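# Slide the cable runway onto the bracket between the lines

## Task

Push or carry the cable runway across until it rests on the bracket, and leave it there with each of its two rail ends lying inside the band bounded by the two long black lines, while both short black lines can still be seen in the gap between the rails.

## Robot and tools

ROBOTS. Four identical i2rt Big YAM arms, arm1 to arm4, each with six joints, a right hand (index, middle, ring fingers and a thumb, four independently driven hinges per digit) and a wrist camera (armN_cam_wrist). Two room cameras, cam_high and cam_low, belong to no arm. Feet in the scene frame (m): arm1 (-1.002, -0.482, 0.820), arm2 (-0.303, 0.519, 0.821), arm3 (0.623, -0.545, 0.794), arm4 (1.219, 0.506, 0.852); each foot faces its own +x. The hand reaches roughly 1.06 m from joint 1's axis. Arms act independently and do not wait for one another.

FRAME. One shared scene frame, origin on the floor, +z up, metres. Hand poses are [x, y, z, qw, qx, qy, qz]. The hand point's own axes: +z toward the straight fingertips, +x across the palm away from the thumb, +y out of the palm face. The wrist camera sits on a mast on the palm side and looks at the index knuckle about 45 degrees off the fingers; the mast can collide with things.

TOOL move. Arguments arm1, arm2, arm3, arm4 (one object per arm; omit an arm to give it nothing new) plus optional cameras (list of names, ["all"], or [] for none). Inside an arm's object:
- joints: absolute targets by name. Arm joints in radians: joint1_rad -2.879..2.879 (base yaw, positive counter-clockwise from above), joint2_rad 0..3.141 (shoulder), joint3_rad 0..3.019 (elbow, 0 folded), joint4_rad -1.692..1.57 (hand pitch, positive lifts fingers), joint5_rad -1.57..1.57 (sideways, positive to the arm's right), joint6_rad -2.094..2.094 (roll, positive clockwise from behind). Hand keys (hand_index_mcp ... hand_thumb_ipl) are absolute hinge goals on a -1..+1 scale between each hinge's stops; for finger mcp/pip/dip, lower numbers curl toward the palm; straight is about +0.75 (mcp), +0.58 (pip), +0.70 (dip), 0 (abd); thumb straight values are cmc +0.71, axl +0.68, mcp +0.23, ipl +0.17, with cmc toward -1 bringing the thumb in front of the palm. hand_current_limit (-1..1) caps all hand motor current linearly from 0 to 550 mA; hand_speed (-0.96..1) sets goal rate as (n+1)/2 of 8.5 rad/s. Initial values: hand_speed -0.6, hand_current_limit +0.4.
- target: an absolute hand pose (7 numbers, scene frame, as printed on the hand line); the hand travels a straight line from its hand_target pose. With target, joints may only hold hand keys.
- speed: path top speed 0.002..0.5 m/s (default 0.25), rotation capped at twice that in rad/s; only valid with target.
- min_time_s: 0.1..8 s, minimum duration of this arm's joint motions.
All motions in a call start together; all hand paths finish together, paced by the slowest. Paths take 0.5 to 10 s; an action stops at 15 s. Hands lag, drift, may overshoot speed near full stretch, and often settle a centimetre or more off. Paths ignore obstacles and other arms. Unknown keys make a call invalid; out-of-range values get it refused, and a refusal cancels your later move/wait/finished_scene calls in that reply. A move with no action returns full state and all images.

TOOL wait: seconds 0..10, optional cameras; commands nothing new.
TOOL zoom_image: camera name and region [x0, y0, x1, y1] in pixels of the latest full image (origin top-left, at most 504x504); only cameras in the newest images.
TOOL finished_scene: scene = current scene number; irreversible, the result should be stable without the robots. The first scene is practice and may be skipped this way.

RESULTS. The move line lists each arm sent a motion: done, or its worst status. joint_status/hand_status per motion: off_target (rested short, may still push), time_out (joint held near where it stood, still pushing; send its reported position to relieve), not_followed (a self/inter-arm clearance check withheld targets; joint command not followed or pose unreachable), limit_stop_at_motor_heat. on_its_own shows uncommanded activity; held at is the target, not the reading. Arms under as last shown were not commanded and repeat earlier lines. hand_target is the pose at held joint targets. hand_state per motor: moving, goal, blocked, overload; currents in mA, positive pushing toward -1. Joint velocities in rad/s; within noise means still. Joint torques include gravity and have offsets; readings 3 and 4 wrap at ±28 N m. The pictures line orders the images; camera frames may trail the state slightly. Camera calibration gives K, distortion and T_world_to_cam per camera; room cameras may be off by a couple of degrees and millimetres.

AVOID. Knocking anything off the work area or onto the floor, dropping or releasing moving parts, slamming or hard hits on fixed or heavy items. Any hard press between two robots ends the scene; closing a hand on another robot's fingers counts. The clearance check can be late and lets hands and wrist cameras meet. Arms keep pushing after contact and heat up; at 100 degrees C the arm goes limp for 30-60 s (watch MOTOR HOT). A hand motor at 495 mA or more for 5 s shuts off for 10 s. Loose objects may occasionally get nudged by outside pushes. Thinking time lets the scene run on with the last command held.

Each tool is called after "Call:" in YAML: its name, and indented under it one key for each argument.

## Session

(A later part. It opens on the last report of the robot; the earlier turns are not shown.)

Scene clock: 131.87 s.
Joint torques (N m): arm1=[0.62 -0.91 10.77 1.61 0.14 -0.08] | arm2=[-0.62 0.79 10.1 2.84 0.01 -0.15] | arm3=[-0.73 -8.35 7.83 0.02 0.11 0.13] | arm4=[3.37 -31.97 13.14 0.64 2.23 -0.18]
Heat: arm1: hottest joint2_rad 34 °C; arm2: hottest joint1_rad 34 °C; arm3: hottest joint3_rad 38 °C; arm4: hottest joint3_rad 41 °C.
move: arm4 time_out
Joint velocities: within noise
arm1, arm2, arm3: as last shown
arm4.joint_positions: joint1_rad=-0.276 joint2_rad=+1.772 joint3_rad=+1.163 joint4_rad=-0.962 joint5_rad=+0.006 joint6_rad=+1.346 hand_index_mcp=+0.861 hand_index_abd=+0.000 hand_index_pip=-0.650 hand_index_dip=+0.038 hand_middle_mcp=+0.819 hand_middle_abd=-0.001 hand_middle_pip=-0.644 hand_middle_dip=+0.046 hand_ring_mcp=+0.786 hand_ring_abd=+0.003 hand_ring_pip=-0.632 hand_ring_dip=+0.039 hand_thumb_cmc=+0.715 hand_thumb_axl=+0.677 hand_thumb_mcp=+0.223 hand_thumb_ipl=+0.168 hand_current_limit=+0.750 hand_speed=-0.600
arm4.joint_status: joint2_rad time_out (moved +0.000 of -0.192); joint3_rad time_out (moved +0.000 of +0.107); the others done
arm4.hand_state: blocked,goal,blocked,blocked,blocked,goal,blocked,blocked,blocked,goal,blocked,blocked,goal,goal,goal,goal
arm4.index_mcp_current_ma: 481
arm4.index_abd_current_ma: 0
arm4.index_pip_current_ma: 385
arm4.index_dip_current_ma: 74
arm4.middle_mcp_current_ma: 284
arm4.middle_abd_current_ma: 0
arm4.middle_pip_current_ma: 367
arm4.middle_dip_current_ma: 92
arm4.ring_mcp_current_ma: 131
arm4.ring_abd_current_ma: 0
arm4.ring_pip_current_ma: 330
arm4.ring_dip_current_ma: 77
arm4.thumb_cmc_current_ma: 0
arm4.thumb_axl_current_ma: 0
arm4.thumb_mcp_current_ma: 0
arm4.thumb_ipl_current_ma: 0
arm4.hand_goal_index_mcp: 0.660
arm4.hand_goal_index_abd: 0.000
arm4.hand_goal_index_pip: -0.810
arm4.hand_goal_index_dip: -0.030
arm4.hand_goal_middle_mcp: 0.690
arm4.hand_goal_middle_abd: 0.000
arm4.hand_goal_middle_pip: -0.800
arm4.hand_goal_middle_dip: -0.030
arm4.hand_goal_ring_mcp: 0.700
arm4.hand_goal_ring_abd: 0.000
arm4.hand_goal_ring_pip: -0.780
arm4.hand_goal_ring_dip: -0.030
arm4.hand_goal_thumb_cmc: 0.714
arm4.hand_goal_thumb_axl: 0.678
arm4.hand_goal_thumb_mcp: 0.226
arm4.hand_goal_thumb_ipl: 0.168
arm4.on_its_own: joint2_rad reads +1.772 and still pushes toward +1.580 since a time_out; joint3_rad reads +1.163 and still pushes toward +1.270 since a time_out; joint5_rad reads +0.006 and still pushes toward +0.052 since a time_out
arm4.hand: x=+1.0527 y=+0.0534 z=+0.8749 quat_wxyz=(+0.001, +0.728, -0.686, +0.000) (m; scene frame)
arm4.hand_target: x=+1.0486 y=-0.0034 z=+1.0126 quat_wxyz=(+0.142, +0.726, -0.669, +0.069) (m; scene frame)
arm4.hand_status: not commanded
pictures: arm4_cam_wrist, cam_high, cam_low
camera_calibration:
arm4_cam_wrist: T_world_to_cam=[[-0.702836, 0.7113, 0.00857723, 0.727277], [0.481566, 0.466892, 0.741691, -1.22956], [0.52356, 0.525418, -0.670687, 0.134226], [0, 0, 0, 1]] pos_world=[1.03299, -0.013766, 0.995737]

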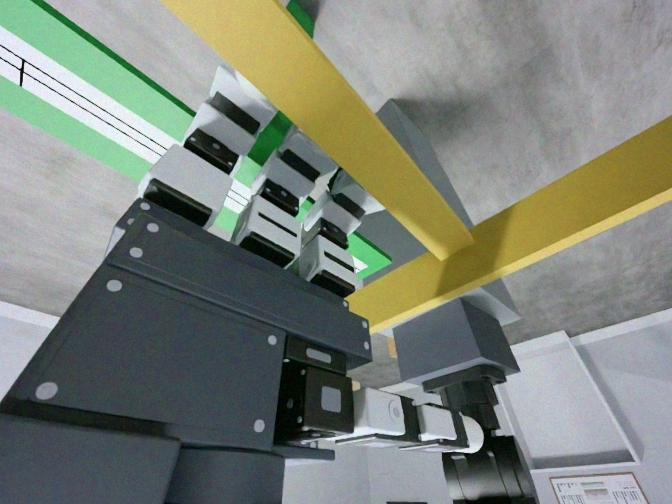

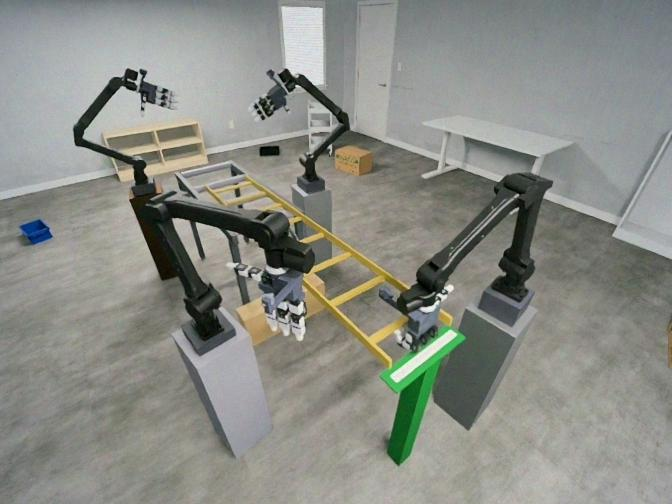

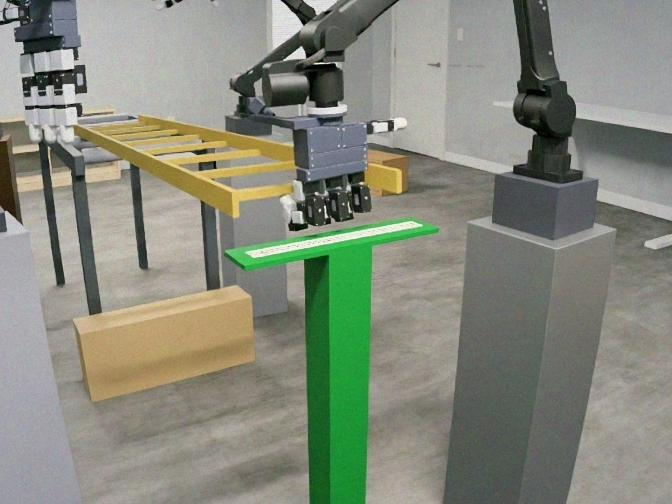

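Call:
move:
  arm4: {"joints": {"joint2_rad": 1.70}, "min_time_s": 2}
  cameras: ["cam_low", "cam_high", "arm4_cam_wrist"]

Call:
zoom_image:
  camera: "cam_high"
  region: [340, 260, 480, 400]

Call:
zoom_image:
  camera: "cam_low"
  region: [200, 110, 460, 290]

Scene clock: 135.10 s.
Joint torques (N m): arm1=[0.62 -0.91 10.77 1.61 0.14 -0.08] | arm2=[-0.56 0.73 10.1 2.78 0 -0.14] | arm3=[-0.67 -8.35 7.82 0.02 0.11 0.13] | arm4=[3.25 -25.35 12.81 0.23 2.32 -0.22]
Heat: arm1: hottest joint2_rad 34 °C; arm2: hottest joint1_rad 34 °C; arm3: hottest joint3_rad 38 °C; arm4: hottest joint3_rad 41 °C.
move: arm4 done
Joint velocities: within noise
arm1, arm2, arm3: as last shown
arm4.joint_positions: joint1_rad=-0.276 joint2_rad=+1.818 joint3_rad=+1.163 joint4_rad=-0.949 joint5_rad=+0.004 joint6_rad=+1.346 hand_index_mcp=+0.861 hand_index_abd=+0.000 hand_index_pip=-0.650 hand_index_dip=+0.045 hand_middle_mcp=+0.819 hand_middle_abd=-0.001 hand_middle_pip=-0.644 hand_middle_dip=+0.046 hand_ring_mcp=+0.786 hand_ring_abd=+0.000 hand_ring_pip=-0.632 hand_ring_dip=+0.039 hand_thumb_cmc=+0.715 hand_thumb_axl=+0.677 hand_thumb_mcp=+0.223 hand_thumb_ipl=+0.168 hand_current_limit=+0.750 hand_speed=-0.600
arm4.joint_status: all done
arm4.hand_state: blocked,goal,blocked,blocked,blocked,goal,blocked,blocked,blocked,goal,blocked,blocked,goal,goal,goal,goal
arm4.index_mcp_current_ma: 481
arm4.index_abd_current_ma: 0
arm4.index_pip_current_ma: 385
arm4.index_dip_current_ma: 90
arm4.middle_mcp_current_ma: 284
arm4.middle_abd_current_ma: 0
arm4.middle_pip_current_ma: 367
arm4.middle_dip_current_ma: 92
arm4.ring_mcp_current_ma: 131
arm4.ring_abd_current_ma: 0
arm4.ring_pip_current_ma: 330
arm4.ring_dip_current_ma: 77
arm4.thumb_cmc_current_ma: 0
arm4.thumb_axl_current_ma: 0
arm4.thumb_mcp_current_ma: 0
arm4.thumb_ipl_current_ma: 0
arm4.hand_goal_index_mcp: 0.660
arm4.hand_goal_index_abd: 0.000
arm4.hand_goal_index_pip: -0.810
arm4.hand_goal_index_dip: -0.030
arm4.hand_goal_middle_mcp: 0.690
arm4.hand_goal_middle_abd: 0.000
arm4.hand_goal_middle_pip: -0.800
arm4.hand_goal_middle_dip: -0.030
arm4.hand_goal_ring_mcp: 0.700
arm4.hand_goal_ring_abd: 0.000
arm4.hand_goal_ring_pip: -0.780
arm4.hand_goal_ring_dip: -0.030
arm4.hand_goal_thumb_cmc: 0.714
arm4.hand_goal_thumb_axl: 0.678
arm4.hand_goal_thumb_mcp: 0.226
arm4.hand_goal_thumb_ipl: 0.168
arm4.on_its_own: joint3_rad reads +1.163 and still pushes toward +1.270 since a time_out; joint5_rad reads +0.004 and still pushes toward +0.052 since a time_out
arm4.hand: x=+1.0537 y=+0.0554 z=+0.8539 quat_wxyz=(-0.013, +0.728, -0.685, -0.008) (m; scene frame)
arm4.hand_target: x=+1.0490 y=-0.0036 z=+0.9518 quat_wxyz=(+0.093, +0.733, -0.673, +0.035) (m; scene frame)
arm4.hand_status: not commanded
pictures: arm4_cam_wrist, cam_high, cam_low
camera_calibration:
arm4_cam_wrist: T_world_to_cam=[[-0.703314, 0.710406, 0.0259317, 0.712466], [0.475564, 0.443077, 0.759948, -1.2234], [0.528382, 0.546815, -0.649466, 0.094276], [0, 0, 0, 1]] pos_world=[1.03308, -0.0156303, 0.972476]

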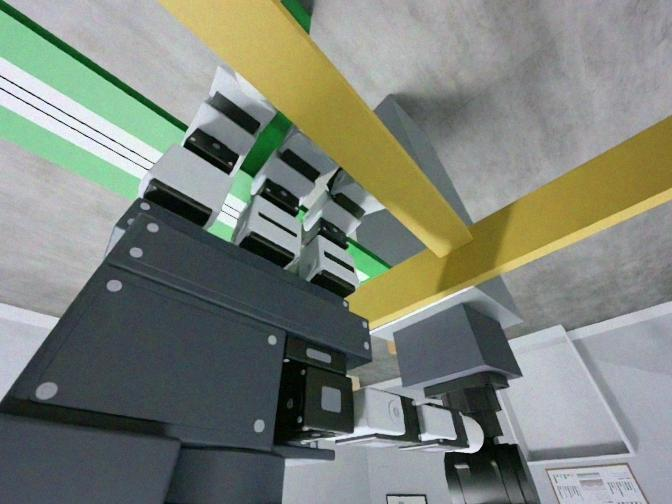

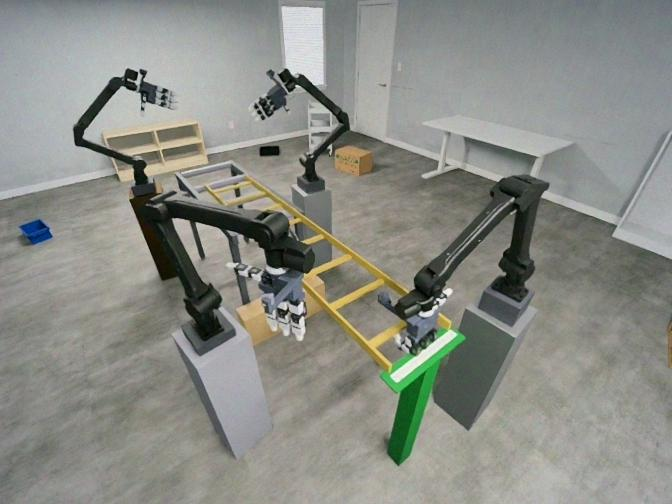

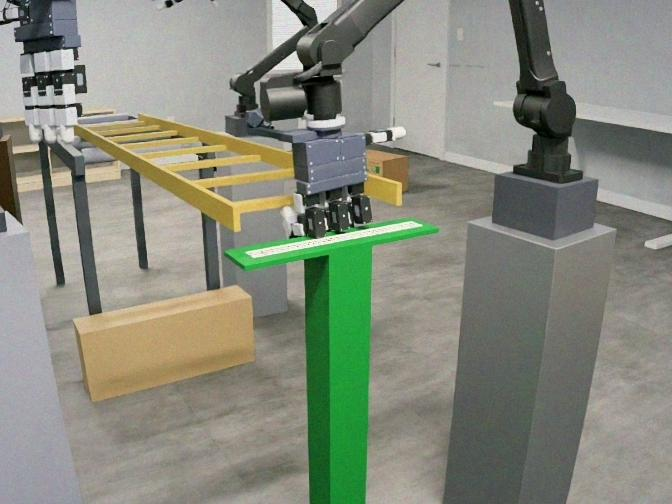

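Scaled by 3.600 from the camera's 672x504 image, which has a finer 960x720 frame.

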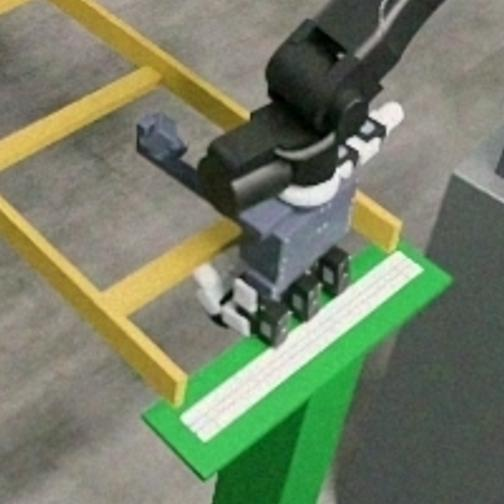

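Scaled by 1.938 from the camera's 672x504 image, which has a finer 960x720 frame.

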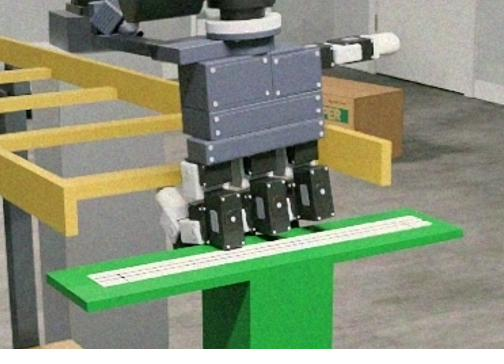

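Call:
move:
  arm4: {"joints": {"joint1_rad": -0.225, "joint6_rad": 1.37, "joint2_rad": 1.73}, "min_time_s": 2}
  cameras: ["cam_low", "cam_high"]

Call:
zoom_image:
  camera: "cam_high"
  region: [340, 260, 480, 400]

Call:
zoom_image:
  camera: "cam_low"
  region: [200, 110, 460, 290]

Scene clock: 138.20 s.
Joint torques (N m): arm1=[0.62 -0.91 10.77 1.61 0.14 -0.08] | arm2=[-0.62 0.62 10.11 2.74 0 -0.14] | arm3=[-0.73 -8.29 7.8 0.02 0.11 0.13] | arm4=[4.72 -23.36 12.89 0.14 1.98 -0.08]
Heat: arm1: hottest joint2_rad 33 °C; arm2: hottest joint1_rad 34 °C; arm3: hottest joint3_rad 38 °C; arm4: hottest joint3_rad 41 °C.
move: arm4 done
Joint velocities: within noise
arm1, arm2, arm3: as last shown
arm4.joint_positions: joint1_rad=-0.269 joint2_rad=+1.820 joint3_rad=+1.163 joint4_rad=-0.949 joint5_rad=+0.012 joint6_rad=+1.361 hand_index_mcp=+0.861 hand_index_abd=+0.000 hand_index_pip=-0.650 hand_index_dip=+0.049 hand_middle_mcp=+0.819 hand_middle_abd=-0.001 hand_middle_pip=-0.644 hand_middle_dip=+0.046 hand_ring_mcp=+0.786 hand_ring_abd=-0.001 hand_ring_pip=-0.632 hand_ring_dip=+0.039 hand_thumb_cmc=+0.715 hand_thumb_axl=+0.677 hand_thumb_mcp=+0.223 hand_thumb_ipl=+0.168 hand_current_limit=+0.750 hand_speed=-0.600
arm4.joint_status: all done
arm4.hand_state: blocked,goal,blocked,blocked,blocked,goal,blocked,blocked,blocked,goal,blocked,blocked,goal,goal,goal,goal
arm4.index_mcp_current_ma: 481
arm4.index_abd_current_ma: 0
arm4.index_pip_current_ma: 385
arm4.index_dip_current_ma: 100
arm4.middle_mcp_current_ma: 284
arm4.middle_abd_current_ma: 0
arm4.middle_pip_current_ma: 367
arm4.middle_dip_current_ma: 92
arm4.ring_mcp_current_ma: 131
arm4.ring_abd_current_ma: 0
arm4.ring_pip_current_ma: 330
arm4.ring_dip_current_ma: 77
arm4.thumb_cmc_current_ma: 0
arm4.thumb_axl_current_ma: 0
arm4.thumb_mcp_current_ma: 0
arm4.thumb_ipl_current_ma: 0
arm4.hand_goal_index_mcp: 0.660
arm4.hand_goal_index_abd: 0.000
arm4.hand_goal_index_pip: -0.810
arm4.hand_goal_index_dip: -0.030
arm4.hand_goal_middle_mcp: 0.690
arm4.hand_goal_middle_abd: 0.000
arm4.hand_goal_middle_pip: -0.800
arm4.hand_goal_middle_dip: -0.030
arm4.hand_goal_ring_mcp: 0.700
arm4.hand_goal_ring_abd: 0.000
arm4.hand_goal_ring_pip: -0.780
arm4.hand_goal_ring_dip: -0.030
arm4.hand_goal_thumb_cmc: 0.714
arm4.hand_goal_thumb_axl: 0.678
arm4.hand_goal_thumb_mcp: 0.226
arm4.hand_goal_thumb_ipl: 0.168
arm4.on_its_own: joint3_rad reads +1.163 and still pushes toward +1.270 since a time_out; joint5_rad reads +0.012 and still pushes toward +0.052 since a time_out
arm4.hand: x=+1.0556 y=+0.0561 z=+0.8538 quat_wxyz=(-0.012, +0.725, -0.689, -0.012) (m; scene frame)
arm4.hand_target: x=+1.0624 y=-0.0040 z=+0.9362 quat_wxyz=(+0.080, +0.733, -0.675, +0.029) (m; scene frame)
arm4.hand_status: not commanded
pictures: cam_high, cam_low

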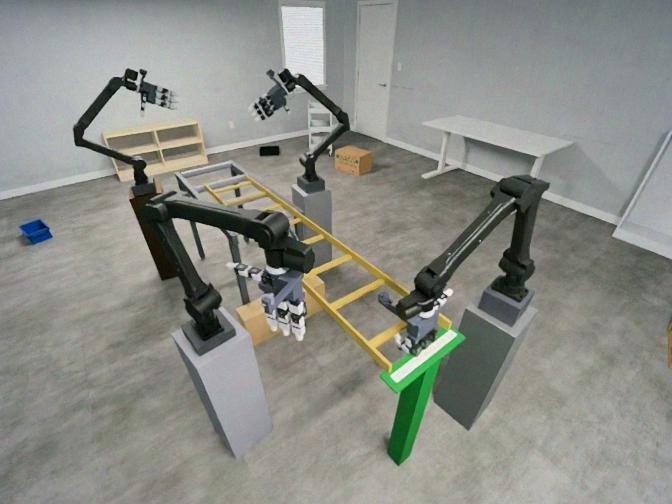

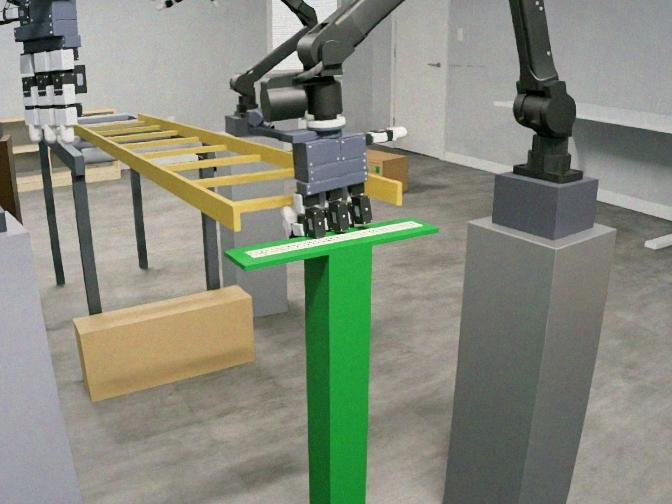

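Scaled by 3.600 from the camera's 672x504 image, which has a finer 960x720 frame.

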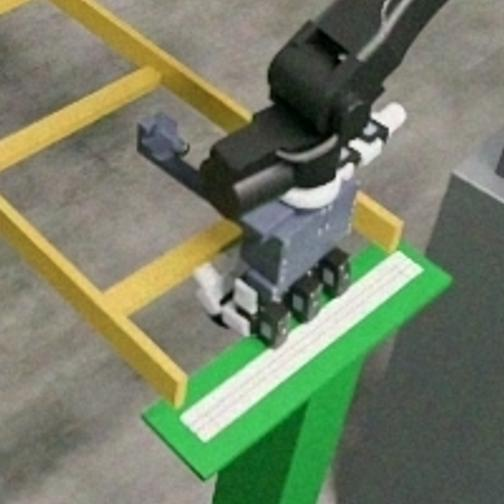

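Scaled by 1.938 from the camera's 672x504 image, which has a finer 960x720 frame.

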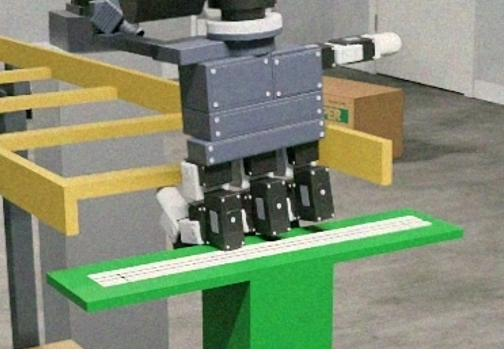

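Call:
move:
  arm4: {"joints": {"joint1_rad": -0.21, "joint2_rad": 1.79}, "min_time_s": 2}
  cameras: ["cam_low", "cam_high"]

Call:
zoom_image:
  camera: "cam_high"
  region: [340, 260, 480, 400]

Call:
zoom_image:
  camera: "cam_low"
  region: [200, 110, 460, 290]

Scene clock: 142.70 s.
Joint torques (N m): arm1=[0.67 -0.85 10.77 1.61 0.15 -0.08] | arm2=[-0.67 0.67 10.11 2.82 0.02 -0.12] | arm3=[-0.67 -8.35 7.82 0.02 0.11 0.13] | arm4=[5.48 -18.43 12.86 0.14 1.77 -0.11]
Heat: arm1: hottest joint2_rad 33 °C; arm2: hottest joint1_rad 34 °C; arm3: hottest joint3_rad 38 °C; arm4: hottest joint3_rad 41 °C.
move: arm4 time_out
Joint velocities: within noise
arm1, arm2, arm3: as last shown
arm4.joint_positions: joint1_rad=-0.266 joint2_rad=+1.825 joint3_rad=+1.163 joint4_rad=-0.949 joint5_rad=+0.018 joint6_rad=+1.363 hand_index_mcp=+0.861 hand_index_abd=+0.000 hand_index_pip=-0.650 hand_index_dip=+0.051 hand_middle_mcp=+0.819 hand_middle_abd=-0.001 hand_middle_pip=-0.644 hand_middle_dip=+0.046 hand_ring_mcp=+0.786 hand_ring_abd=-0.006 hand_ring_pip=-0.632 hand_ring_dip=+0.037 hand_thumb_cmc=+0.715 hand_thumb_axl=+0.677 hand_thumb_mcp=+0.223 hand_thumb_ipl=+0.168 hand_current_limit=+0.750 hand_speed=-0.600
arm4.joint_status: joint1_rad time_out (moved +0.003 of +0.059); the others done
arm4.hand_state: blocked,goal,blocked,blocked,blocked,goal,blocked,blocked,blocked,goal,blocked,blocked,goal,goal,goal,goal
arm4.index_mcp_current_ma: 481
arm4.index_abd_current_ma: 0
arm4.index_pip_current_ma: 385
arm4.index_dip_current_ma: 105
arm4.middle_mcp_current_ma: 284
arm4.middle_abd_current_ma: 0
arm4.middle_pip_current_ma: 367
arm4.middle_dip_current_ma: 92
arm4.ring_mcp_current_ma: 131
arm4.ring_abd_current_ma: 0
arm4.ring_pip_current_ma: 330
arm4.ring_dip_current_ma: 74
arm4.thumb_cmc_current_ma: 0
arm4.thumb_axl_current_ma: 0
arm4.thumb_mcp_current_ma: 0
arm4.thumb_ipl_current_ma: 0
arm4.hand_goal_index_mcp: 0.660
arm4.hand_goal_index_abd: 0.000
arm4.hand_goal_index_pip: -0.810
arm4.hand_goal_index_dip: -0.030
arm4.hand_goal_middle_mcp: 0.690
arm4.hand_goal_middle_abd: 0.000
arm4.hand_goal_middle_pip: -0.800
arm4.hand_goal_middle_dip: -0.030
arm4.hand_goal_ring_mcp: 0.700
arm4.hand_goal_ring_abd: 0.000
arm4.hand_goal_ring_pip: -0.780
arm4.hand_goal_ring_dip: -0.030
arm4.hand_goal_thumb_cmc: 0.714
arm4.hand_goal_thumb_axl: 0.678
arm4.hand_goal_thumb_mcp: 0.226
arm4.hand_goal_thumb_ipl: 0.168
arm4.on_its_own: joint1_rad reads -0.266 and still pushes toward -0.210 since a time_out; joint3_rad reads +1.163 and still pushes toward +1.270 since a time_out; joint5_rad reads +0.018 and still pushes toward +0.052 since a time_out
arm4.hand: x=+1.0564 y=+0.0564 z=+0.8521 quat_wxyz=(-0.012, +0.726, -0.688, -0.016) (m; scene frame)
arm4.hand_target: x=+1.0707 y=-0.0027 z=+0.9061 quat_wxyz=(+0.056, +0.740, -0.670, +0.012) (m; scene frame)
arm4.hand_status: not commanded
pictures: cam_high, cam_low

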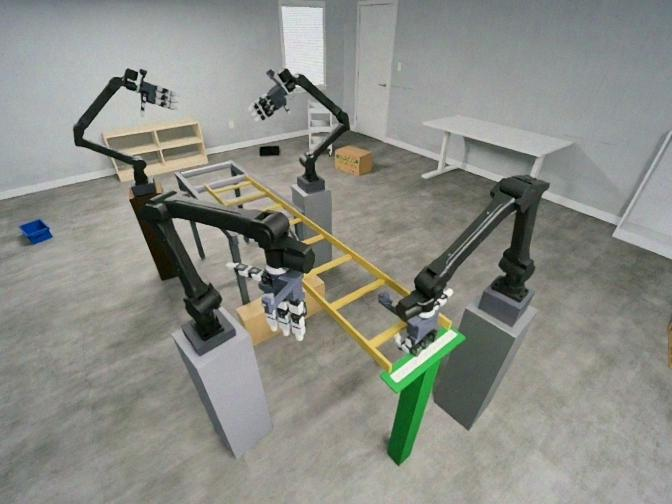

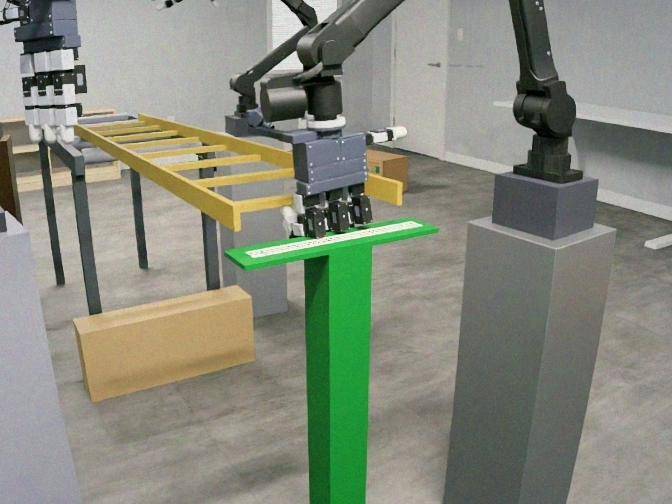

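Scaled by 3.600 from the camera's 672x504 image, which has a finer 960x720 frame.

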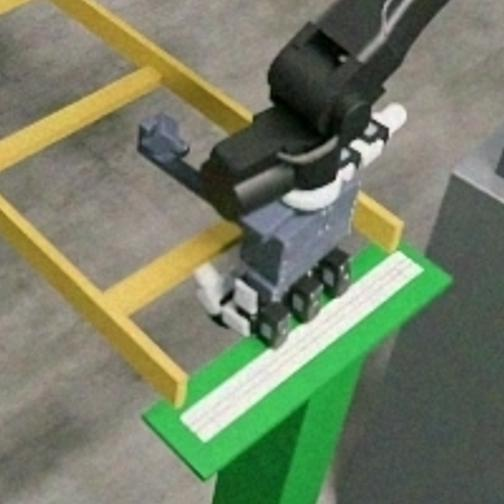

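Scaled by 1.938 from the camera's 672x504 image, which has a finer 960x720 frame.

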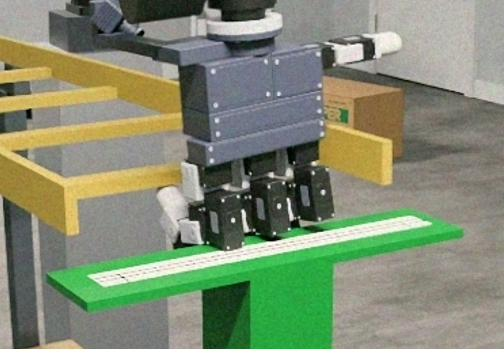

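Call:
move:
  arm4: {"joints": {"joint1_rad": -0.195, "joint2_rad": 1.83}, "min_time_s": 2}
  cameras: ["cam_low", "cam_high"]

Call:
zoom_image:
  camera: "cam_high"
  region: [340, 260, 480, 400]

Scene clock: 148.40 s.
Joint torques (N m): arm1=[0.67 -0.85 10.78 1.61 0.14 -0.08] | arm2=[-0.67 0.85 10.02 2.82 -0.01 -0.17] | arm3=[-0.79 -8.29 7.8 0.02 0.11 0.13] | arm4=[6.95 -15.15 12.36 0.47 1.58 -0.14]
Heat: arm1: hottest joint2_rad 33 °C; arm2: hottest joint1_rad 34 °C; arm3: hottest joint3_rad 38 °C; arm4: hottest joint3_rad 41 °C.
move: arm4 time_out
Joint velocities: within noise
arm1, arm2, arm3: as last shown
arm4.joint_positions: joint1_rad=-0.263 joint2_rad=+1.831 joint3_rad=+1.171 joint4_rad=-0.958 joint5_rad=+0.022 joint6_rad=+1.370 hand_index_mcp=+0.861 hand_index_abd=+0.000 hand_index_pip=-0.650 hand_index_dip=+0.056 hand_middle_mcp=+0.819 hand_middle_abd=-0.001 hand_middle_pip=-0.644 hand_middle_dip=+0.046 hand_ring_mcp=+0.786 hand_ring_abd=-0.006 hand_ring_pip=-0.633 hand_ring_dip=+0.032 hand_thumb_cmc=+0.715 hand_thumb_axl=+0.677 hand_thumb_mcp=+0.223 hand_thumb_ipl=+0.168 hand_current_limit=+0.750 hand_speed=-0.600
arm4.joint_status: joint1_rad time_out (moved +0.004 of +0.071); the others done
arm4.hand_state: blocked,goal,blocked,blocked,blocked,goal,blocked,blocked,blocked,goal,blocked,blocked,goal,goal,goal,goal
arm4.index_mcp_current_ma: 481
arm4.index_abd_current_ma: 0
arm4.index_pip_current_ma: 385
arm4.index_dip_current_ma: 119
arm4.middle_mcp_current_ma: 284
arm4.middle_abd_current_ma: 0
arm4.middle_pip_current_ma: 367
arm4.middle_dip_current_ma: 92
arm4.ring_mcp_current_ma: 131
arm4.ring_abd_current_ma: -1
arm4.ring_pip_current_ma: 328
arm4.ring_dip_current_ma: 63
arm4.thumb_cmc_current_ma: 0
arm4.thumb_axl_current_ma: 0
arm4.thumb_mcp_current_ma: 0
arm4.thumb_ipl_current_ma: 0
arm4.hand_goal_index_mcp: 0.660
arm4.hand_goal_index_abd: 0.000
arm4.hand_goal_index_pip: -0.810
arm4.hand_goal_index_dip: -0.030
arm4.hand_goal_middle_mcp: 0.690
arm4.hand_goal_middle_abd: 0.000
arm4.hand_goal_middle_pip: -0.800
arm4.hand_goal_middle_dip: -0.030
arm4.hand_goal_ring_mcp: 0.700
arm4.hand_goal_ring_abd: 0.000
arm4.hand_goal_ring_pip: -0.780
arm4.hand_goal_ring_dip: -0.030
arm4.hand_goal_thumb_cmc: 0.714
arm4.hand_goal_thumb_axl: 0.678
arm4.hand_goal_thumb_mcp: 0.226
arm4.hand_goal_thumb_ipl: 0.168
arm4.on_its_own: joint1_rad reads -0.263 and still pushes toward -0.195 since a time_out; joint3_rad reads +1.171 and still pushes toward +1.270 since a time_out
arm4.hand: x=+1.0571 y=+0.0556 z=+0.8521 quat_wxyz=(-0.013, +0.724, -0.689, -0.020) (m; scene frame)
arm4.hand_target: x=+1.0785 y=-0.0014 z=+0.8863 quat_wxyz=(+0.040, +0.746, -0.665, +0.000) (m; scene frame)
arm4.hand_status: not commanded
pictures: cam_high, cam_low

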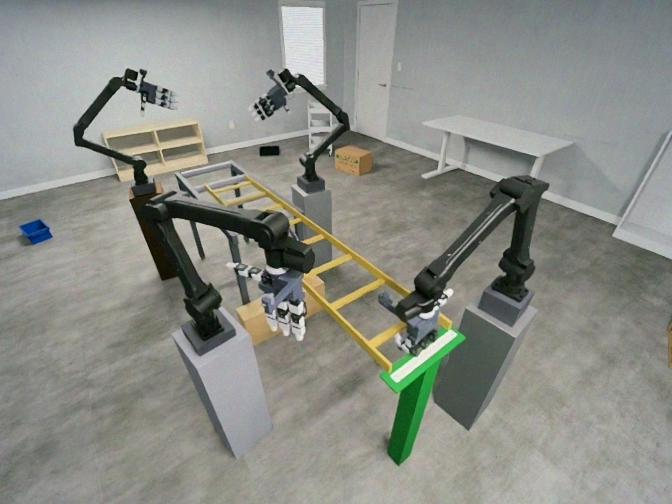

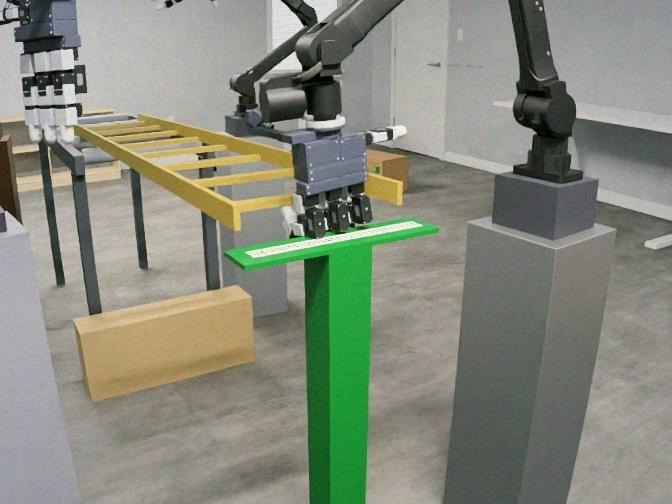

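Scaled by 3.600 from the camera's 672x504 image, which has a finer 960x720 frame.

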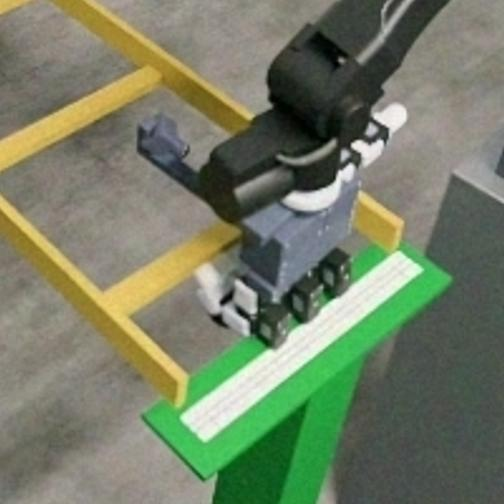

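Call:
move:
  arm4: {"joints": {"joint1_rad": -0.235, "joint2_rad": 1.70, "joint6_rad": 1.38}, "min_time_s": 2}
  cameras: ["cam_low", "cam_high"]

Call:
zoom_image:
  camera: "cam_high"
  region: [340, 260, 480, 400]

Scene clock: 151.13 s.
Joint torques (N m): arm1=[0.62 -0.85 10.78 1.59 0.15 -0.08] | arm2=[-0.44 0.56 10.1 2.86 -0.02 -0.15] | arm3=[-0.73 -8.41 7.8 -0.01 0.12 0.13] | arm4=[3.14 -26.46 12.34 0.42 1.55 -0.04]
Heat: arm1: hottest joint3_rad 34 °C; arm2: hottest joint3_rad 35 °C; arm3: hottest joint3_rad 38 °C; arm4: hottest joint3_rad 41 °C.
move: arm4 done
Joint velocities: within noise
arm1, arm2, arm3: as last shown
arm4.joint_positions: joint1_rad=-0.263 joint2_rad=+1.826 joint3_rad=+1.171 joint4_rad=-0.955 joint5_rad=+0.022 joint6_rad=+1.372 hand_index_mcp=+0.861 hand_index_abd=+0.000 hand_index_pip=-0.650 hand_index_dip=+0.057 hand_middle_mcp=+0.819 hand_middle_abd=-0.001 hand_middle_pip=-0.644 hand_middle_dip=+0.046 hand_ring_mcp=+0.785 hand_ring_abd=-0.006 hand_ring_pip=-0.633 hand_ring_dip=+0.031 hand_thumb_cmc=+0.715 hand_thumb_axl=+0.677 hand_thumb_mcp=+0.223 hand_thumb_ipl=+0.168 hand_current_limit=+0.750 hand_speed=-0.600
arm4.joint_status: all done
arm4.hand_state: blocked,goal,blocked,blocked,blocked,goal,blocked,blocked,blocked,goal,blocked,blocked,goal,goal,goal,goal
arm4.index_mcp_current_ma: 481
arm4.index_abd_current_ma: 0
arm4.index_pip_current_ma: 385
arm4.index_dip_current_ma: 120
arm4.middle_mcp_current_ma: 284
arm4.middle_abd_current_ma: 0
arm4.middle_pip_current_ma: 367
arm4.middle_dip_current_ma: 92
arm4.ring_mcp_current_ma: 129
arm4.ring_abd_current_ma: 0
arm4.ring_pip_current_ma: 328
arm4.ring_dip_current_ma: 61
arm4.thumb_cmc_current_ma: 0
arm4.thumb_axl_current_ma: 0
arm4.thumb_mcp_current_ma: 0
arm4.thumb_ipl_current_ma: 0
arm4.hand_goal_index_mcp: 0.660
arm4.hand_goal_index_abd: 0.000
arm4.hand_goal_index_pip: -0.810
arm4.hand_goal_index_dip: -0.030
arm4.hand_goal_middle_mcp: 0.690
arm4.hand_goal_middle_abd: 0.000
arm4.hand_goal_middle_pip: -0.800
arm4.hand_goal_middle_dip: -0.030
arm4.hand_goal_ring_mcp: 0.700
arm4.hand_goal_ring_abd: 0.000
arm4.hand_goal_ring_pip: -0.780
arm4.hand_goal_ring_dip: -0.030
arm4.hand_goal_thumb_cmc: 0.714
arm4.hand_goal_thumb_axl: 0.678
arm4.hand_goal_thumb_mcp: 0.226
arm4.hand_goal_thumb_ipl: 0.168
arm4.on_its_own: joint3_rad reads +1.171 and still pushes toward +1.270 since a time_out
arm4.hand: x=+1.0570 y=+0.0545 z=+0.8545 quat_wxyz=(-0.010, +0.723, -0.690, -0.017) (m; scene frame)
arm4.hand_target: x=+1.0572 y=-0.0028 z=+0.9511 quat_wxyz=(+0.092, +0.725, -0.682, +0.038) (m; scene frame)
arm4.hand_status: not commanded
pictures: cam_high, cam_low

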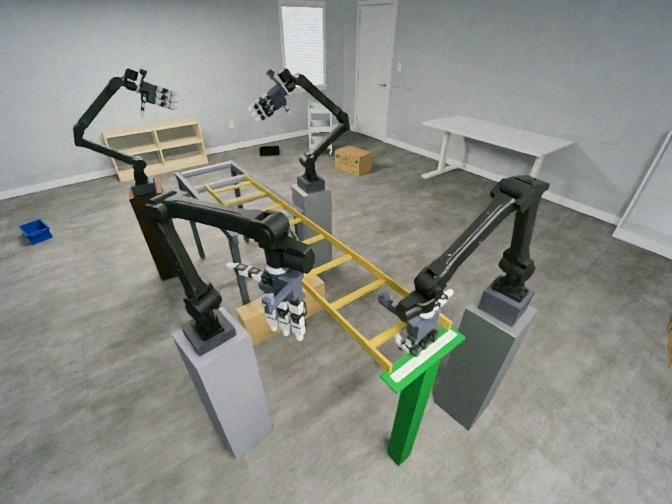

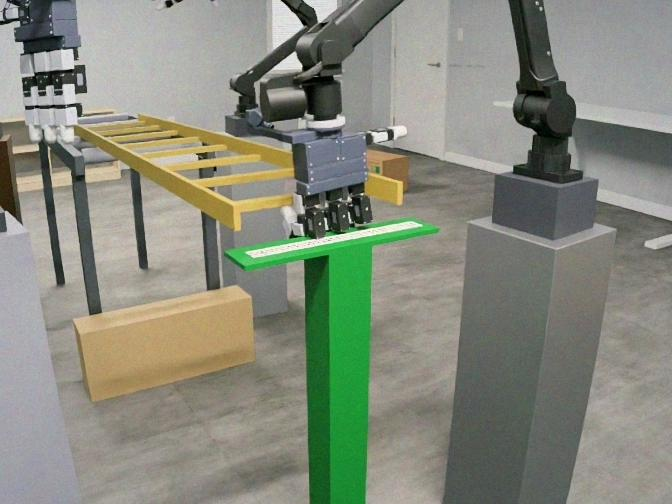

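Scaled by 3.600 from the camera's 672x504 image, which has a finer 960x720 frame.

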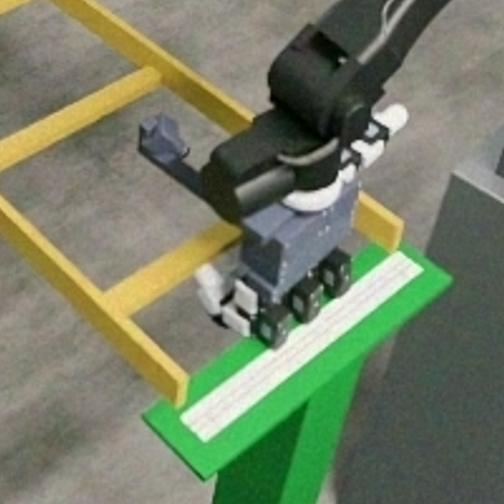

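Call:
move:
  arm4: {"joints": {"joint1_rad": -0.20, "joint2_rad": 1.655, "joint6_rad": 1.40}, "min_time_s": 1.5}
  cameras: ["cam_low", "cam_high", "arm4_cam_wrist"]

Call:
zoom_image:
  camera: "cam_high"
  region: [340, 260, 480, 400]

Scene clock: 154.80 s.
Joint torques (N m): arm1=[0.62 -0.85 10.77 1.61 0.15 -0.08] | arm2=[-0.21 0.73 10.17 2.76 0.01 -0.15] | arm3=[-0.73 -8.35 7.8 0.01 0.11 0.13] | arm4=[3.9 -29.63 12.26 0.31 1.77 -0.1]
Heat: arm1: hottest joint3_rad 34 °C; arm2: hottest joint3_rad 35 °C; arm3: hottest joint3_rad 38 °C; arm4: hottest joint3_rad 40 °C.
move: arm4 time_out
Joint velocities: within noise
arm1.joint_positions: joint1_rad=+0.166 joint2_rad=+0.624 joint3_rad=+1.324 joint4_rad=-1.143 joint5_rad=+0.019 joint6_rad=+1.116 hand_index_mcp=+0.755 hand_index_abd=+0.001 hand_index_pip=+0.577 hand_index_dip=+0.696 hand_middle_mcp=+0.755 hand_middle_abd=+0.001 hand_middle_pip=+0.577 hand_middle_dip=+0.696 hand_ring_mcp=+0.755 hand_ring_abd=+0.000 hand_ring_pip=+0.577 hand_ring_dip=+0.696 hand_thumb_cmc=+0.715 hand_thumb_axl=+0.677 hand_thumb_mcp=+0.226 hand_thumb_ipl=+0.168 hand_current_limit=+0.400 hand_speed=-0.600
arm1.joint_status: not commanded
arm1.hand_state: goal,goal,goal,goal,goal,goal,goal,goal,goal,goal,goal,goal,goal,goal,goal,goal
arm1.index_mcp_current_ma: 1
arm1.index_abd_current_ma: 0
arm1.index_pip_current_ma: 1
arm1.index_dip_current_ma: 0
arm1.middle_mcp_current_ma: 1
arm1.middle_abd_current_ma: 0
arm1.middle_pip_current_ma: 1
arm1.middle_dip_current_ma: 0
arm1.ring_mcp_current_ma: 1
arm1.ring_abd_current_ma: 0
arm1.ring_pip_current_ma: 1
arm1.ring_dip_current_ma: 0
arm1.thumb_cmc_current_ma: 1
arm1.thumb_axl_current_ma: -1
arm1.thumb_mcp_current_ma: 0
arm1.thumb_ipl_current_ma: 0
arm1.hand_goal_index_mcp: 0.754
arm1.hand_goal_index_abd: 0.000
arm1.hand_goal_index_pip: 0.576
arm1.hand_goal_index_dip: 0.696
arm1.hand_goal_middle_mcp: 0.754
arm1.hand_goal_middle_abd: 0.000
arm1.hand_goal_middle_pip: 0.576
arm1.hand_goal_middle_dip: 0.696
arm1.hand_goal_ring_mcp: 0.754
arm1.hand_goal_ring_abd: 0.000
arm1.hand_goal_ring_pip: 0.576
arm1.hand_goal_ring_dip: 0.696
arm1.hand_goal_thumb_cmc: 0.714
arm1.hand_goal_thumb_axl: 0.678
arm1.hand_goal_thumb_mcp: 0.226
arm1.hand_goal_thumb_ipl: 0.168
arm1.hand: x=-0.9125 y=-0.2064 z=+1.3835 quat_wxyz=(-0.280, +0.450, +0.715, +0.456) (m; scene frame)
arm1.hand_target: x=-0.9124 y=-0.2099 z=+1.3967 quat_wxyz=(-0.286, +0.446, +0.709, +0.466) (m; scene frame)
arm1.hand_status: not commanded
arm2.joint_positions: joint1_rad=-0.055 joint2_rad=+0.612 joint3_rad=+1.317 joint4_rad=-1.234 joint5_rad=-0.014 joint6_rad=+1.159 hand_index_mcp=+0.754 hand_index_abd=+0.000 hand_index_pip=+0.577 hand_index_dip=+0.696 hand_middle_mcp=+0.754 hand_middle_abd=+0.001 hand_middle_pip=+0.577 hand_middle_dip=+0.696 hand_ring_mcp=+0.754 hand_ring_abd=+0.000 hand_ring_pip=+0.577 hand_ring_dip=+0.696 hand_thumb_cmc=+0.714 hand_thumb_axl=+0.677 hand_thumb_mcp=+0.226 hand_thumb_ipl=+0.168 hand_current_limit=+0.400 hand_speed=-0.600
arm2.joint_status: not commanded
arm2.hand_state: goal,goal,goal,goal,goal,goal,goal,goal,goal,goal,goal,goal,goal,goal,goal,goal
arm2.index_mcp_current_ma: 0
arm2.index_abd_current_ma: 1
arm2.index_pip_current_ma: 2
arm2.index_dip_current_ma: 0
arm2.middle_mcp_current_ma: 0
arm2.middle_abd_current_ma: 1
arm2.middle_pip_current_ma: 2
arm2.middle_dip_current_ma: 0
arm2.ring_mcp_current_ma: 0
arm2.ring_abd_current_ma: 1
arm2.ring_pip_current_ma: 2
arm2.ring_dip_current_ma: 0
arm2.thumb_cmc_current_ma: 1
arm2.thumb_axl_current_ma: -3
arm2.thumb_mcp_current_ma: -1
arm2.thumb_ipl_current_ma: -1
arm2.hand_goal_index_mcp: 0.754
arm2.hand_goal_index_abd: 0.000
arm2.hand_goal_index_pip: 0.576
arm2.hand_goal_index_dip: 0.696
arm2.hand_goal_middle_mcp: 0.754
arm2.hand_goal_middle_abd: 0.000
arm2.hand_goal_middle_pip: 0.576
arm2.hand_goal_middle_dip: 0.696
arm2.hand_goal_ring_mcp: 0.754
arm2.hand_goal_ring_abd: 0.000
arm2.hand_goal_ring_pip: 0.576
arm2.hand_goal_ring_dip: 0.696
arm2.hand_goal_thumb_cmc: 0.714
arm2.hand_goal_thumb_axl: 0.678
arm2.hand_goal_thumb_mcp: 0.226
arm2.hand_goal_thumb_ipl: 0.168
arm2.hand: x=-0.4305 y=+0.2754 z=+1.3591 quat_wxyz=(+0.437, +0.684, -0.532, +0.241) (m; scene frame)
arm2.hand_target: x=-0.4301 y=+0.2780 z=+1.3702 quat_wxyz=(+0.446, +0.679, -0.528, +0.246) (m; scene frame)
arm2.hand_status: not commanded
arm3.joint_positions: joint1_rad=-1.196 joint2_rad=+1.305 joint3_rad=+1.356 joint4_rad=-1.576 joint5_rad=+0.002 joint6_rad=+1.549 hand_index_mcp=+0.754 hand_index_abd=-0.003 hand_index_pip=+0.574 hand_index_dip=+0.694 hand_middle_mcp=+0.754 hand_middle_abd=+0.000 hand_middle_pip=+0.574 hand_middle_dip=+0.693 hand_ring_mcp=+0.754 hand_ring_abd=+0.000 hand_ring_pip=+0.573 hand_ring_dip=+0.694 hand_thumb_cmc=+0.713 hand_thumb_axl=+0.677 hand_thumb_mcp=+0.215 hand_thumb_ipl=+0.165 hand_current_limit=+0.400 hand_speed=-0.600
arm3.joint_status: not commanded
arm3.hand_state: goal,goal,goal,goal,goal,goal,goal,goal,goal,goal,goal,goal,goal,goal,goal,goal
arm3.index_mcp_current_ma: 0
arm3.index_abd_current_ma: -1
arm3.index_pip_current_ma: -1
arm3.index_dip_current_ma: -1
arm3.middle_mcp_current_ma: 0
arm3.middle_abd_current_ma: 0
arm3.middle_pip_current_ma: -1
arm3.middle_dip_current_ma: -1
arm3.ring_mcp_current_ma: 0
arm3.ring_abd_current_ma: 0
arm3.ring_pip_current_ma: -1
arm3.ring_dip_current_ma: -1
arm3.thumb_cmc_current_ma: 0
arm3.thumb_axl_current_ma: 0
arm3.thumb_mcp_current_ma: -12
arm3.thumb_ipl_current_ma: -2
arm3.hand_goal_index_mcp: 0.754
arm3.hand_goal_index_abd: 0.000
arm3.hand_goal_index_pip: 0.576
arm3.hand_goal_index_dip: 0.696
arm3.hand_goal_middle_mcp: 0.754
arm3.hand_goal_middle_abd: 0.000
arm3.hand_goal_middle_pip: 0.576
arm3.hand_goal_middle_dip: 0.696
arm3.hand_goal_ring_mcp: 0.754
arm3.hand_goal_ring_abd: 0.000
arm3.hand_goal_ring_pip: 0.576
arm3.hand_goal_ring_dip: 0.696
arm3.hand_goal_thumb_cmc: 0.714
arm3.hand_goal_thumb_axl: 0.678
arm3.hand_goal_thumb_mcp: 0.226
arm3.hand_goal_thumb_ipl: 0.168
arm3.hand: x=+0.9826 y=-0.4503 z=+1.0767 quat_wxyz=(+0.002, +0.968, +0.251, +0.020) (m; scene frame)
arm3.hand_target: x=+0.9789 y=-0.4536 z=+1.0762 quat_wxyz=(+0.003, +0.970, +0.243, +0.016) (m; scene frame)
arm3.hand_status: not commanded
arm4.joint_positions: joint1_rad=-0.240 joint2_rad=+1.820 joint3_rad=+1.171 joint4_rad=-0.955 joint5_rad=+0.016 joint6_rad=+1.396 hand_index_mcp=+0.861 hand_index_abd=+0.000 hand_index_pip=-0.650 hand_index_dip=+0.057 hand_middle_mcp=+0.819 hand_middle_abd=-0.001 hand_middle_pip=-0.644 hand_middle_dip=+0.046 hand_ring_mcp=+0.785 hand_ring_abd=-0.006 hand_ring_pip=-0.633 hand_ring_dip=+0.031 hand_thumb_cmc=+0.715 hand_thumb_axl=+0.677 hand_thumb_mcp=+0.223 hand_thumb_ipl=+0.168 hand_current_limit=+0.750 hand_speed=-0.600
arm4.joint_status: joint2_rad time_out (moved -0.006 of -0.171); the others done
arm4.hand_state: blocked,goal,blocked,blocked,blocked,goal,blocked,blocked,blocked,goal,blocked,blocked,goal,goal,goal,goal
arm4.index_mcp_current_ma: 481
arm4.index_abd_current_ma: 0
arm4.index_pip_current_ma: 385
arm4.index_dip_current_ma: 120
arm4.middle_mcp_current_ma: 284
arm4.middle_abd_current_ma: 0
arm4.middle_pip_current_ma: 367
arm4.middle_dip_current_ma: 92
arm4.ring_mcp_current_ma: 129
arm4.ring_abd_current_ma: 0
arm4.ring_pip_current_ma: 328
arm4.ring_dip_current_ma: 61
arm4.thumb_cmc_current_ma: 0
arm4.thumb_axl_current_ma: 0
arm4.thumb_mcp_current_ma: 0
arm4.thumb_ipl_current_ma: 0
arm4.hand_goal_index_mcp: 0.660
arm4.hand_goal_index_abd: 0.000
arm4.hand_goal_index_pip: -0.810
arm4.hand_goal_index_dip: -0.030
arm4.hand_goal_middle_mcp: 0.690
arm4.hand_goal_middle_abd: 0.000
arm4.hand_goal_middle_pip: -0.800
arm4.hand_goal_middle_dip: -0.030
arm4.hand_goal_ring_mcp: 0.700
arm4.hand_goal_ring_abd: 0.000
arm4.hand_goal_ring_pip: -0.780
arm4.hand_goal_ring_dip: -0.030
arm4.hand_goal_thumb_cmc: 0.714
arm4.hand_goal_thumb_axl: 0.678
arm4.hand_goal_thumb_mcp: 0.226
arm4.hand_goal_thumb_ipl: 0.168
arm4.on_its_own: joint2_rad reads +1.820 and still pushes toward +1.655 since a time_out; joint3_rad reads +1.171 and still pushes toward +1.270 since a time_out; joint5_rad reads +0.016 and still pushes toward +0.052 since a time_out
arm4.hand: x=+1.0684 y=+0.0519 z=+0.8569 quat_wxyz=(-0.009, +0.723, -0.690, -0.013) (m; scene frame)
arm4.hand_target: x=+1.0754 y=-0.0072 z=+0.9736 quat_wxyz=(+0.109, +0.728, -0.675, +0.054) (m; scene frame)
arm4.hand_status: not commanded
pictures: arm4_cam_wrist, cam_high, cam_low
camera_calibration:
arm4_cam_wrist: T_world_to_cam=[[-0.693081, 0.719962, 0.0359699, 0.705216], [0.492114, 0.436099, 0.75342, -1.24281], [0.526747, 0.539882, -0.656555, 0.0985202], [0, 0, 0, 1]] pos_world=[1.04848, -0.0189296, 0.975677]

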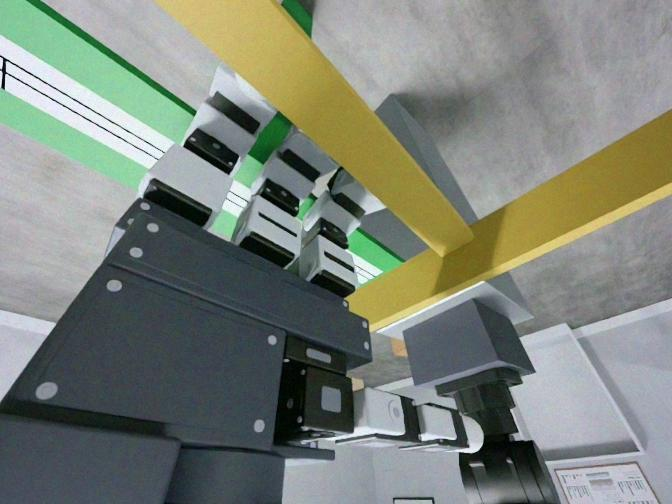

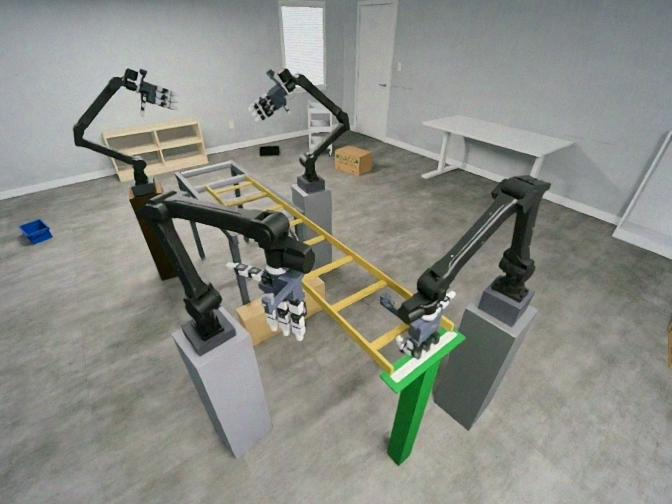

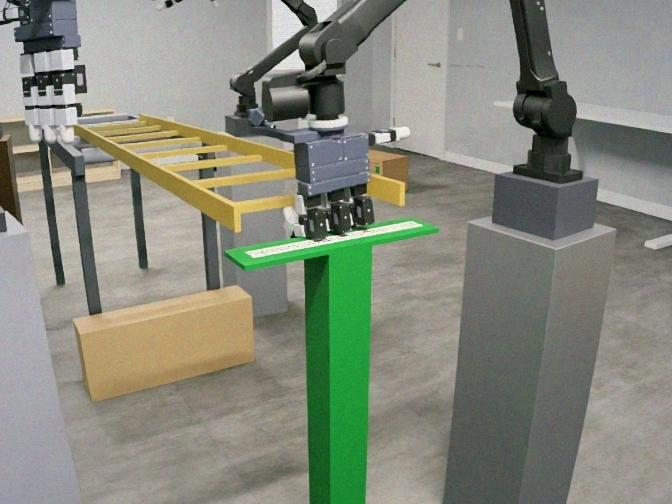

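Scaled by 3.600 from the camera's 672x504 image, which has a finer 960x720 frame.

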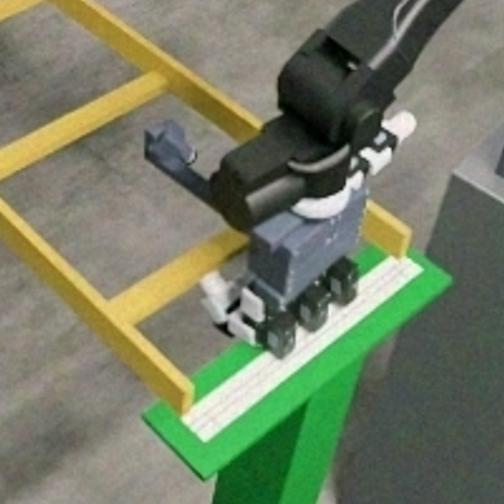

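Call:
move:
  arm4: {"joints": {"joint2_rad": 1.76, "hand_speed": -0.93, "hand_index_pip": -0.62, "hand_middle_pip": -0.60, "hand_ring_pip": -0.58}, "min_time_s": 2}
  cameras: ["cam_low", "cam_high"]

Call:
zoom_image:
  camera: "cam_high"
  region: [340, 260, 480, 400]

Scene clock: 157.53 s.
Joint torques (N m): arm1=[0.62 -0.85 10.77 1.59 0.15 -0.07] | arm2=[-0.62 1.08 10.11 2.78 0 -0.13] | arm3=[-0.67 -8.29 7.83 0.02 0.12 0.13] | arm4=[4.37 -21.13 12.29 0.4 1.47 -0.09]
Heat: arm1: hottest joint3_rad 34 °C; arm2: hottest joint3_rad 35 °C; arm3: hottest joint3_rad 38 °C; arm4: hottest joint3_rad 40 °C.
move: arm4 off_target
Joint velocities: within noise
arm1, arm2, arm3: as last shown
arm4.joint_positions: joint1_rad=-0.240 joint2_rad=+1.823 joint3_rad=+1.171 joint4_rad=-0.954 joint5_rad=+0.024 joint6_rad=+1.392 hand_index_mcp=+0.861 hand_index_abd=+0.000 hand_index_pip=-0.493 hand_index_dip=+0.061 hand_middle_mcp=+0.819 hand_middle_abd=-0.001 hand_middle_pip=-0.480 hand_middle_dip=+0.046 hand_ring_mcp=+0.785 hand_ring_abd=-0.013 hand_ring_pip=-0.471 hand_ring_dip=+0.031 hand_thumb_cmc=+0.715 hand_thumb_axl=+0.677 hand_thumb_mcp=+0.223 hand_thumb_ipl=+0.168 hand_current_limit=+0.750 hand_speed=-0.930
arm4.joint_status: hand_index_pip off_target (ended at -0.493, target -0.620); hand_middle_pip off_target (ended at -0.480, target -0.600); hand_ring_pip off_target (ended at -0.471, target -0.580); the others done
arm4.hand_state: blocked,goal,blocked,blocked,blocked,goal,blocked,blocked,blocked,goal,blocked,blocked,goal,goal,goal,goal
arm4.index_mcp_current_ma: 481
arm4.index_abd_current_ma: 0
arm4.index_pip_current_ma: 246
arm4.index_dip_current_ma: 131
arm4.middle_mcp_current_ma: 284
arm4.middle_abd_current_ma: 0
arm4.middle_pip_current_ma: 222
arm4.middle_dip_current_ma: 92
arm4.ring_mcp_current_ma: 129
arm4.ring_abd_current_ma: -2
arm4.ring_pip_current_ma: 183
arm4.ring_dip_current_ma: 61
arm4.thumb_cmc_current_ma: 0
arm4.thumb_axl_current_ma: 0
arm4.thumb_mcp_current_ma: 0
arm4.thumb_ipl_current_ma: 0
arm4.hand_goal_index_mcp: 0.660
arm4.hand_goal_index_abd: 0.000
arm4.hand_goal_index_pip: -0.620
arm4.hand_goal_index_dip: -0.030
arm4.hand_goal_middle_mcp: 0.690
arm4.hand_goal_middle_abd: 0.000
arm4.hand_goal_middle_pip: -0.600
arm4.hand_goal_middle_dip: -0.030
arm4.hand_goal_ring_mcp: 0.700
arm4.hand_goal_ring_abd: 0.000
arm4.hand_goal_ring_pip: -0.580
arm4.hand_goal_ring_dip: -0.030
arm4.hand_goal_thumb_cmc: 0.714
arm4.hand_goal_thumb_axl: 0.678
arm4.hand_goal_thumb_mcp: 0.226
arm4.hand_goal_thumb_ipl: 0.168
arm4.on_its_own: joint3_rad reads +1.171 and still pushes toward +1.270 since a time_out
arm4.hand: x=+1.0673 y=+0.0520 z=+0.8560 quat_wxyz=(-0.008, +0.725, -0.689, -0.017) (m; scene frame)
arm4.hand_target: x=+1.0759 y=-0.0036 z=+0.9208 quat_wxyz=(+0.067, +0.732, -0.678, +0.022) (m; scene frame)
arm4.hand_status: not commanded
pictures: cam_high, cam_low

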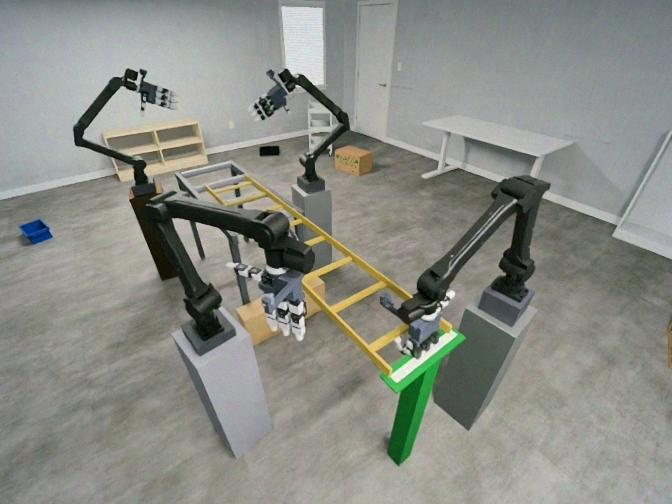

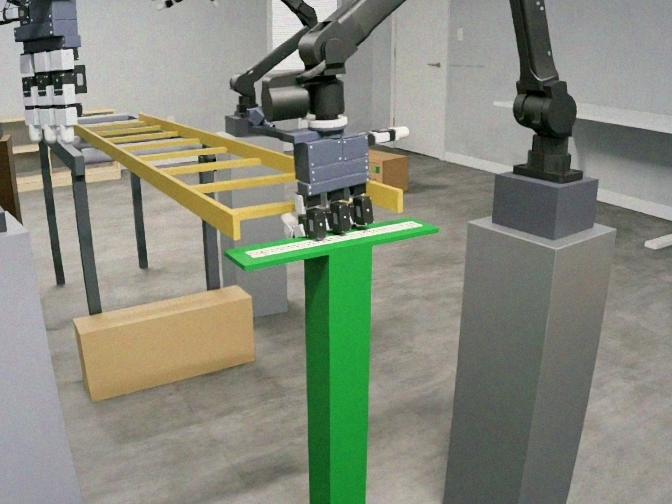

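Scaled by 3.600 from the camera's 672x504 image, which has a finer 960x720 frame.

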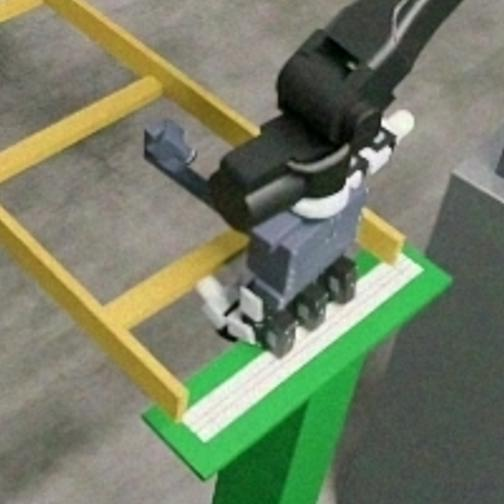

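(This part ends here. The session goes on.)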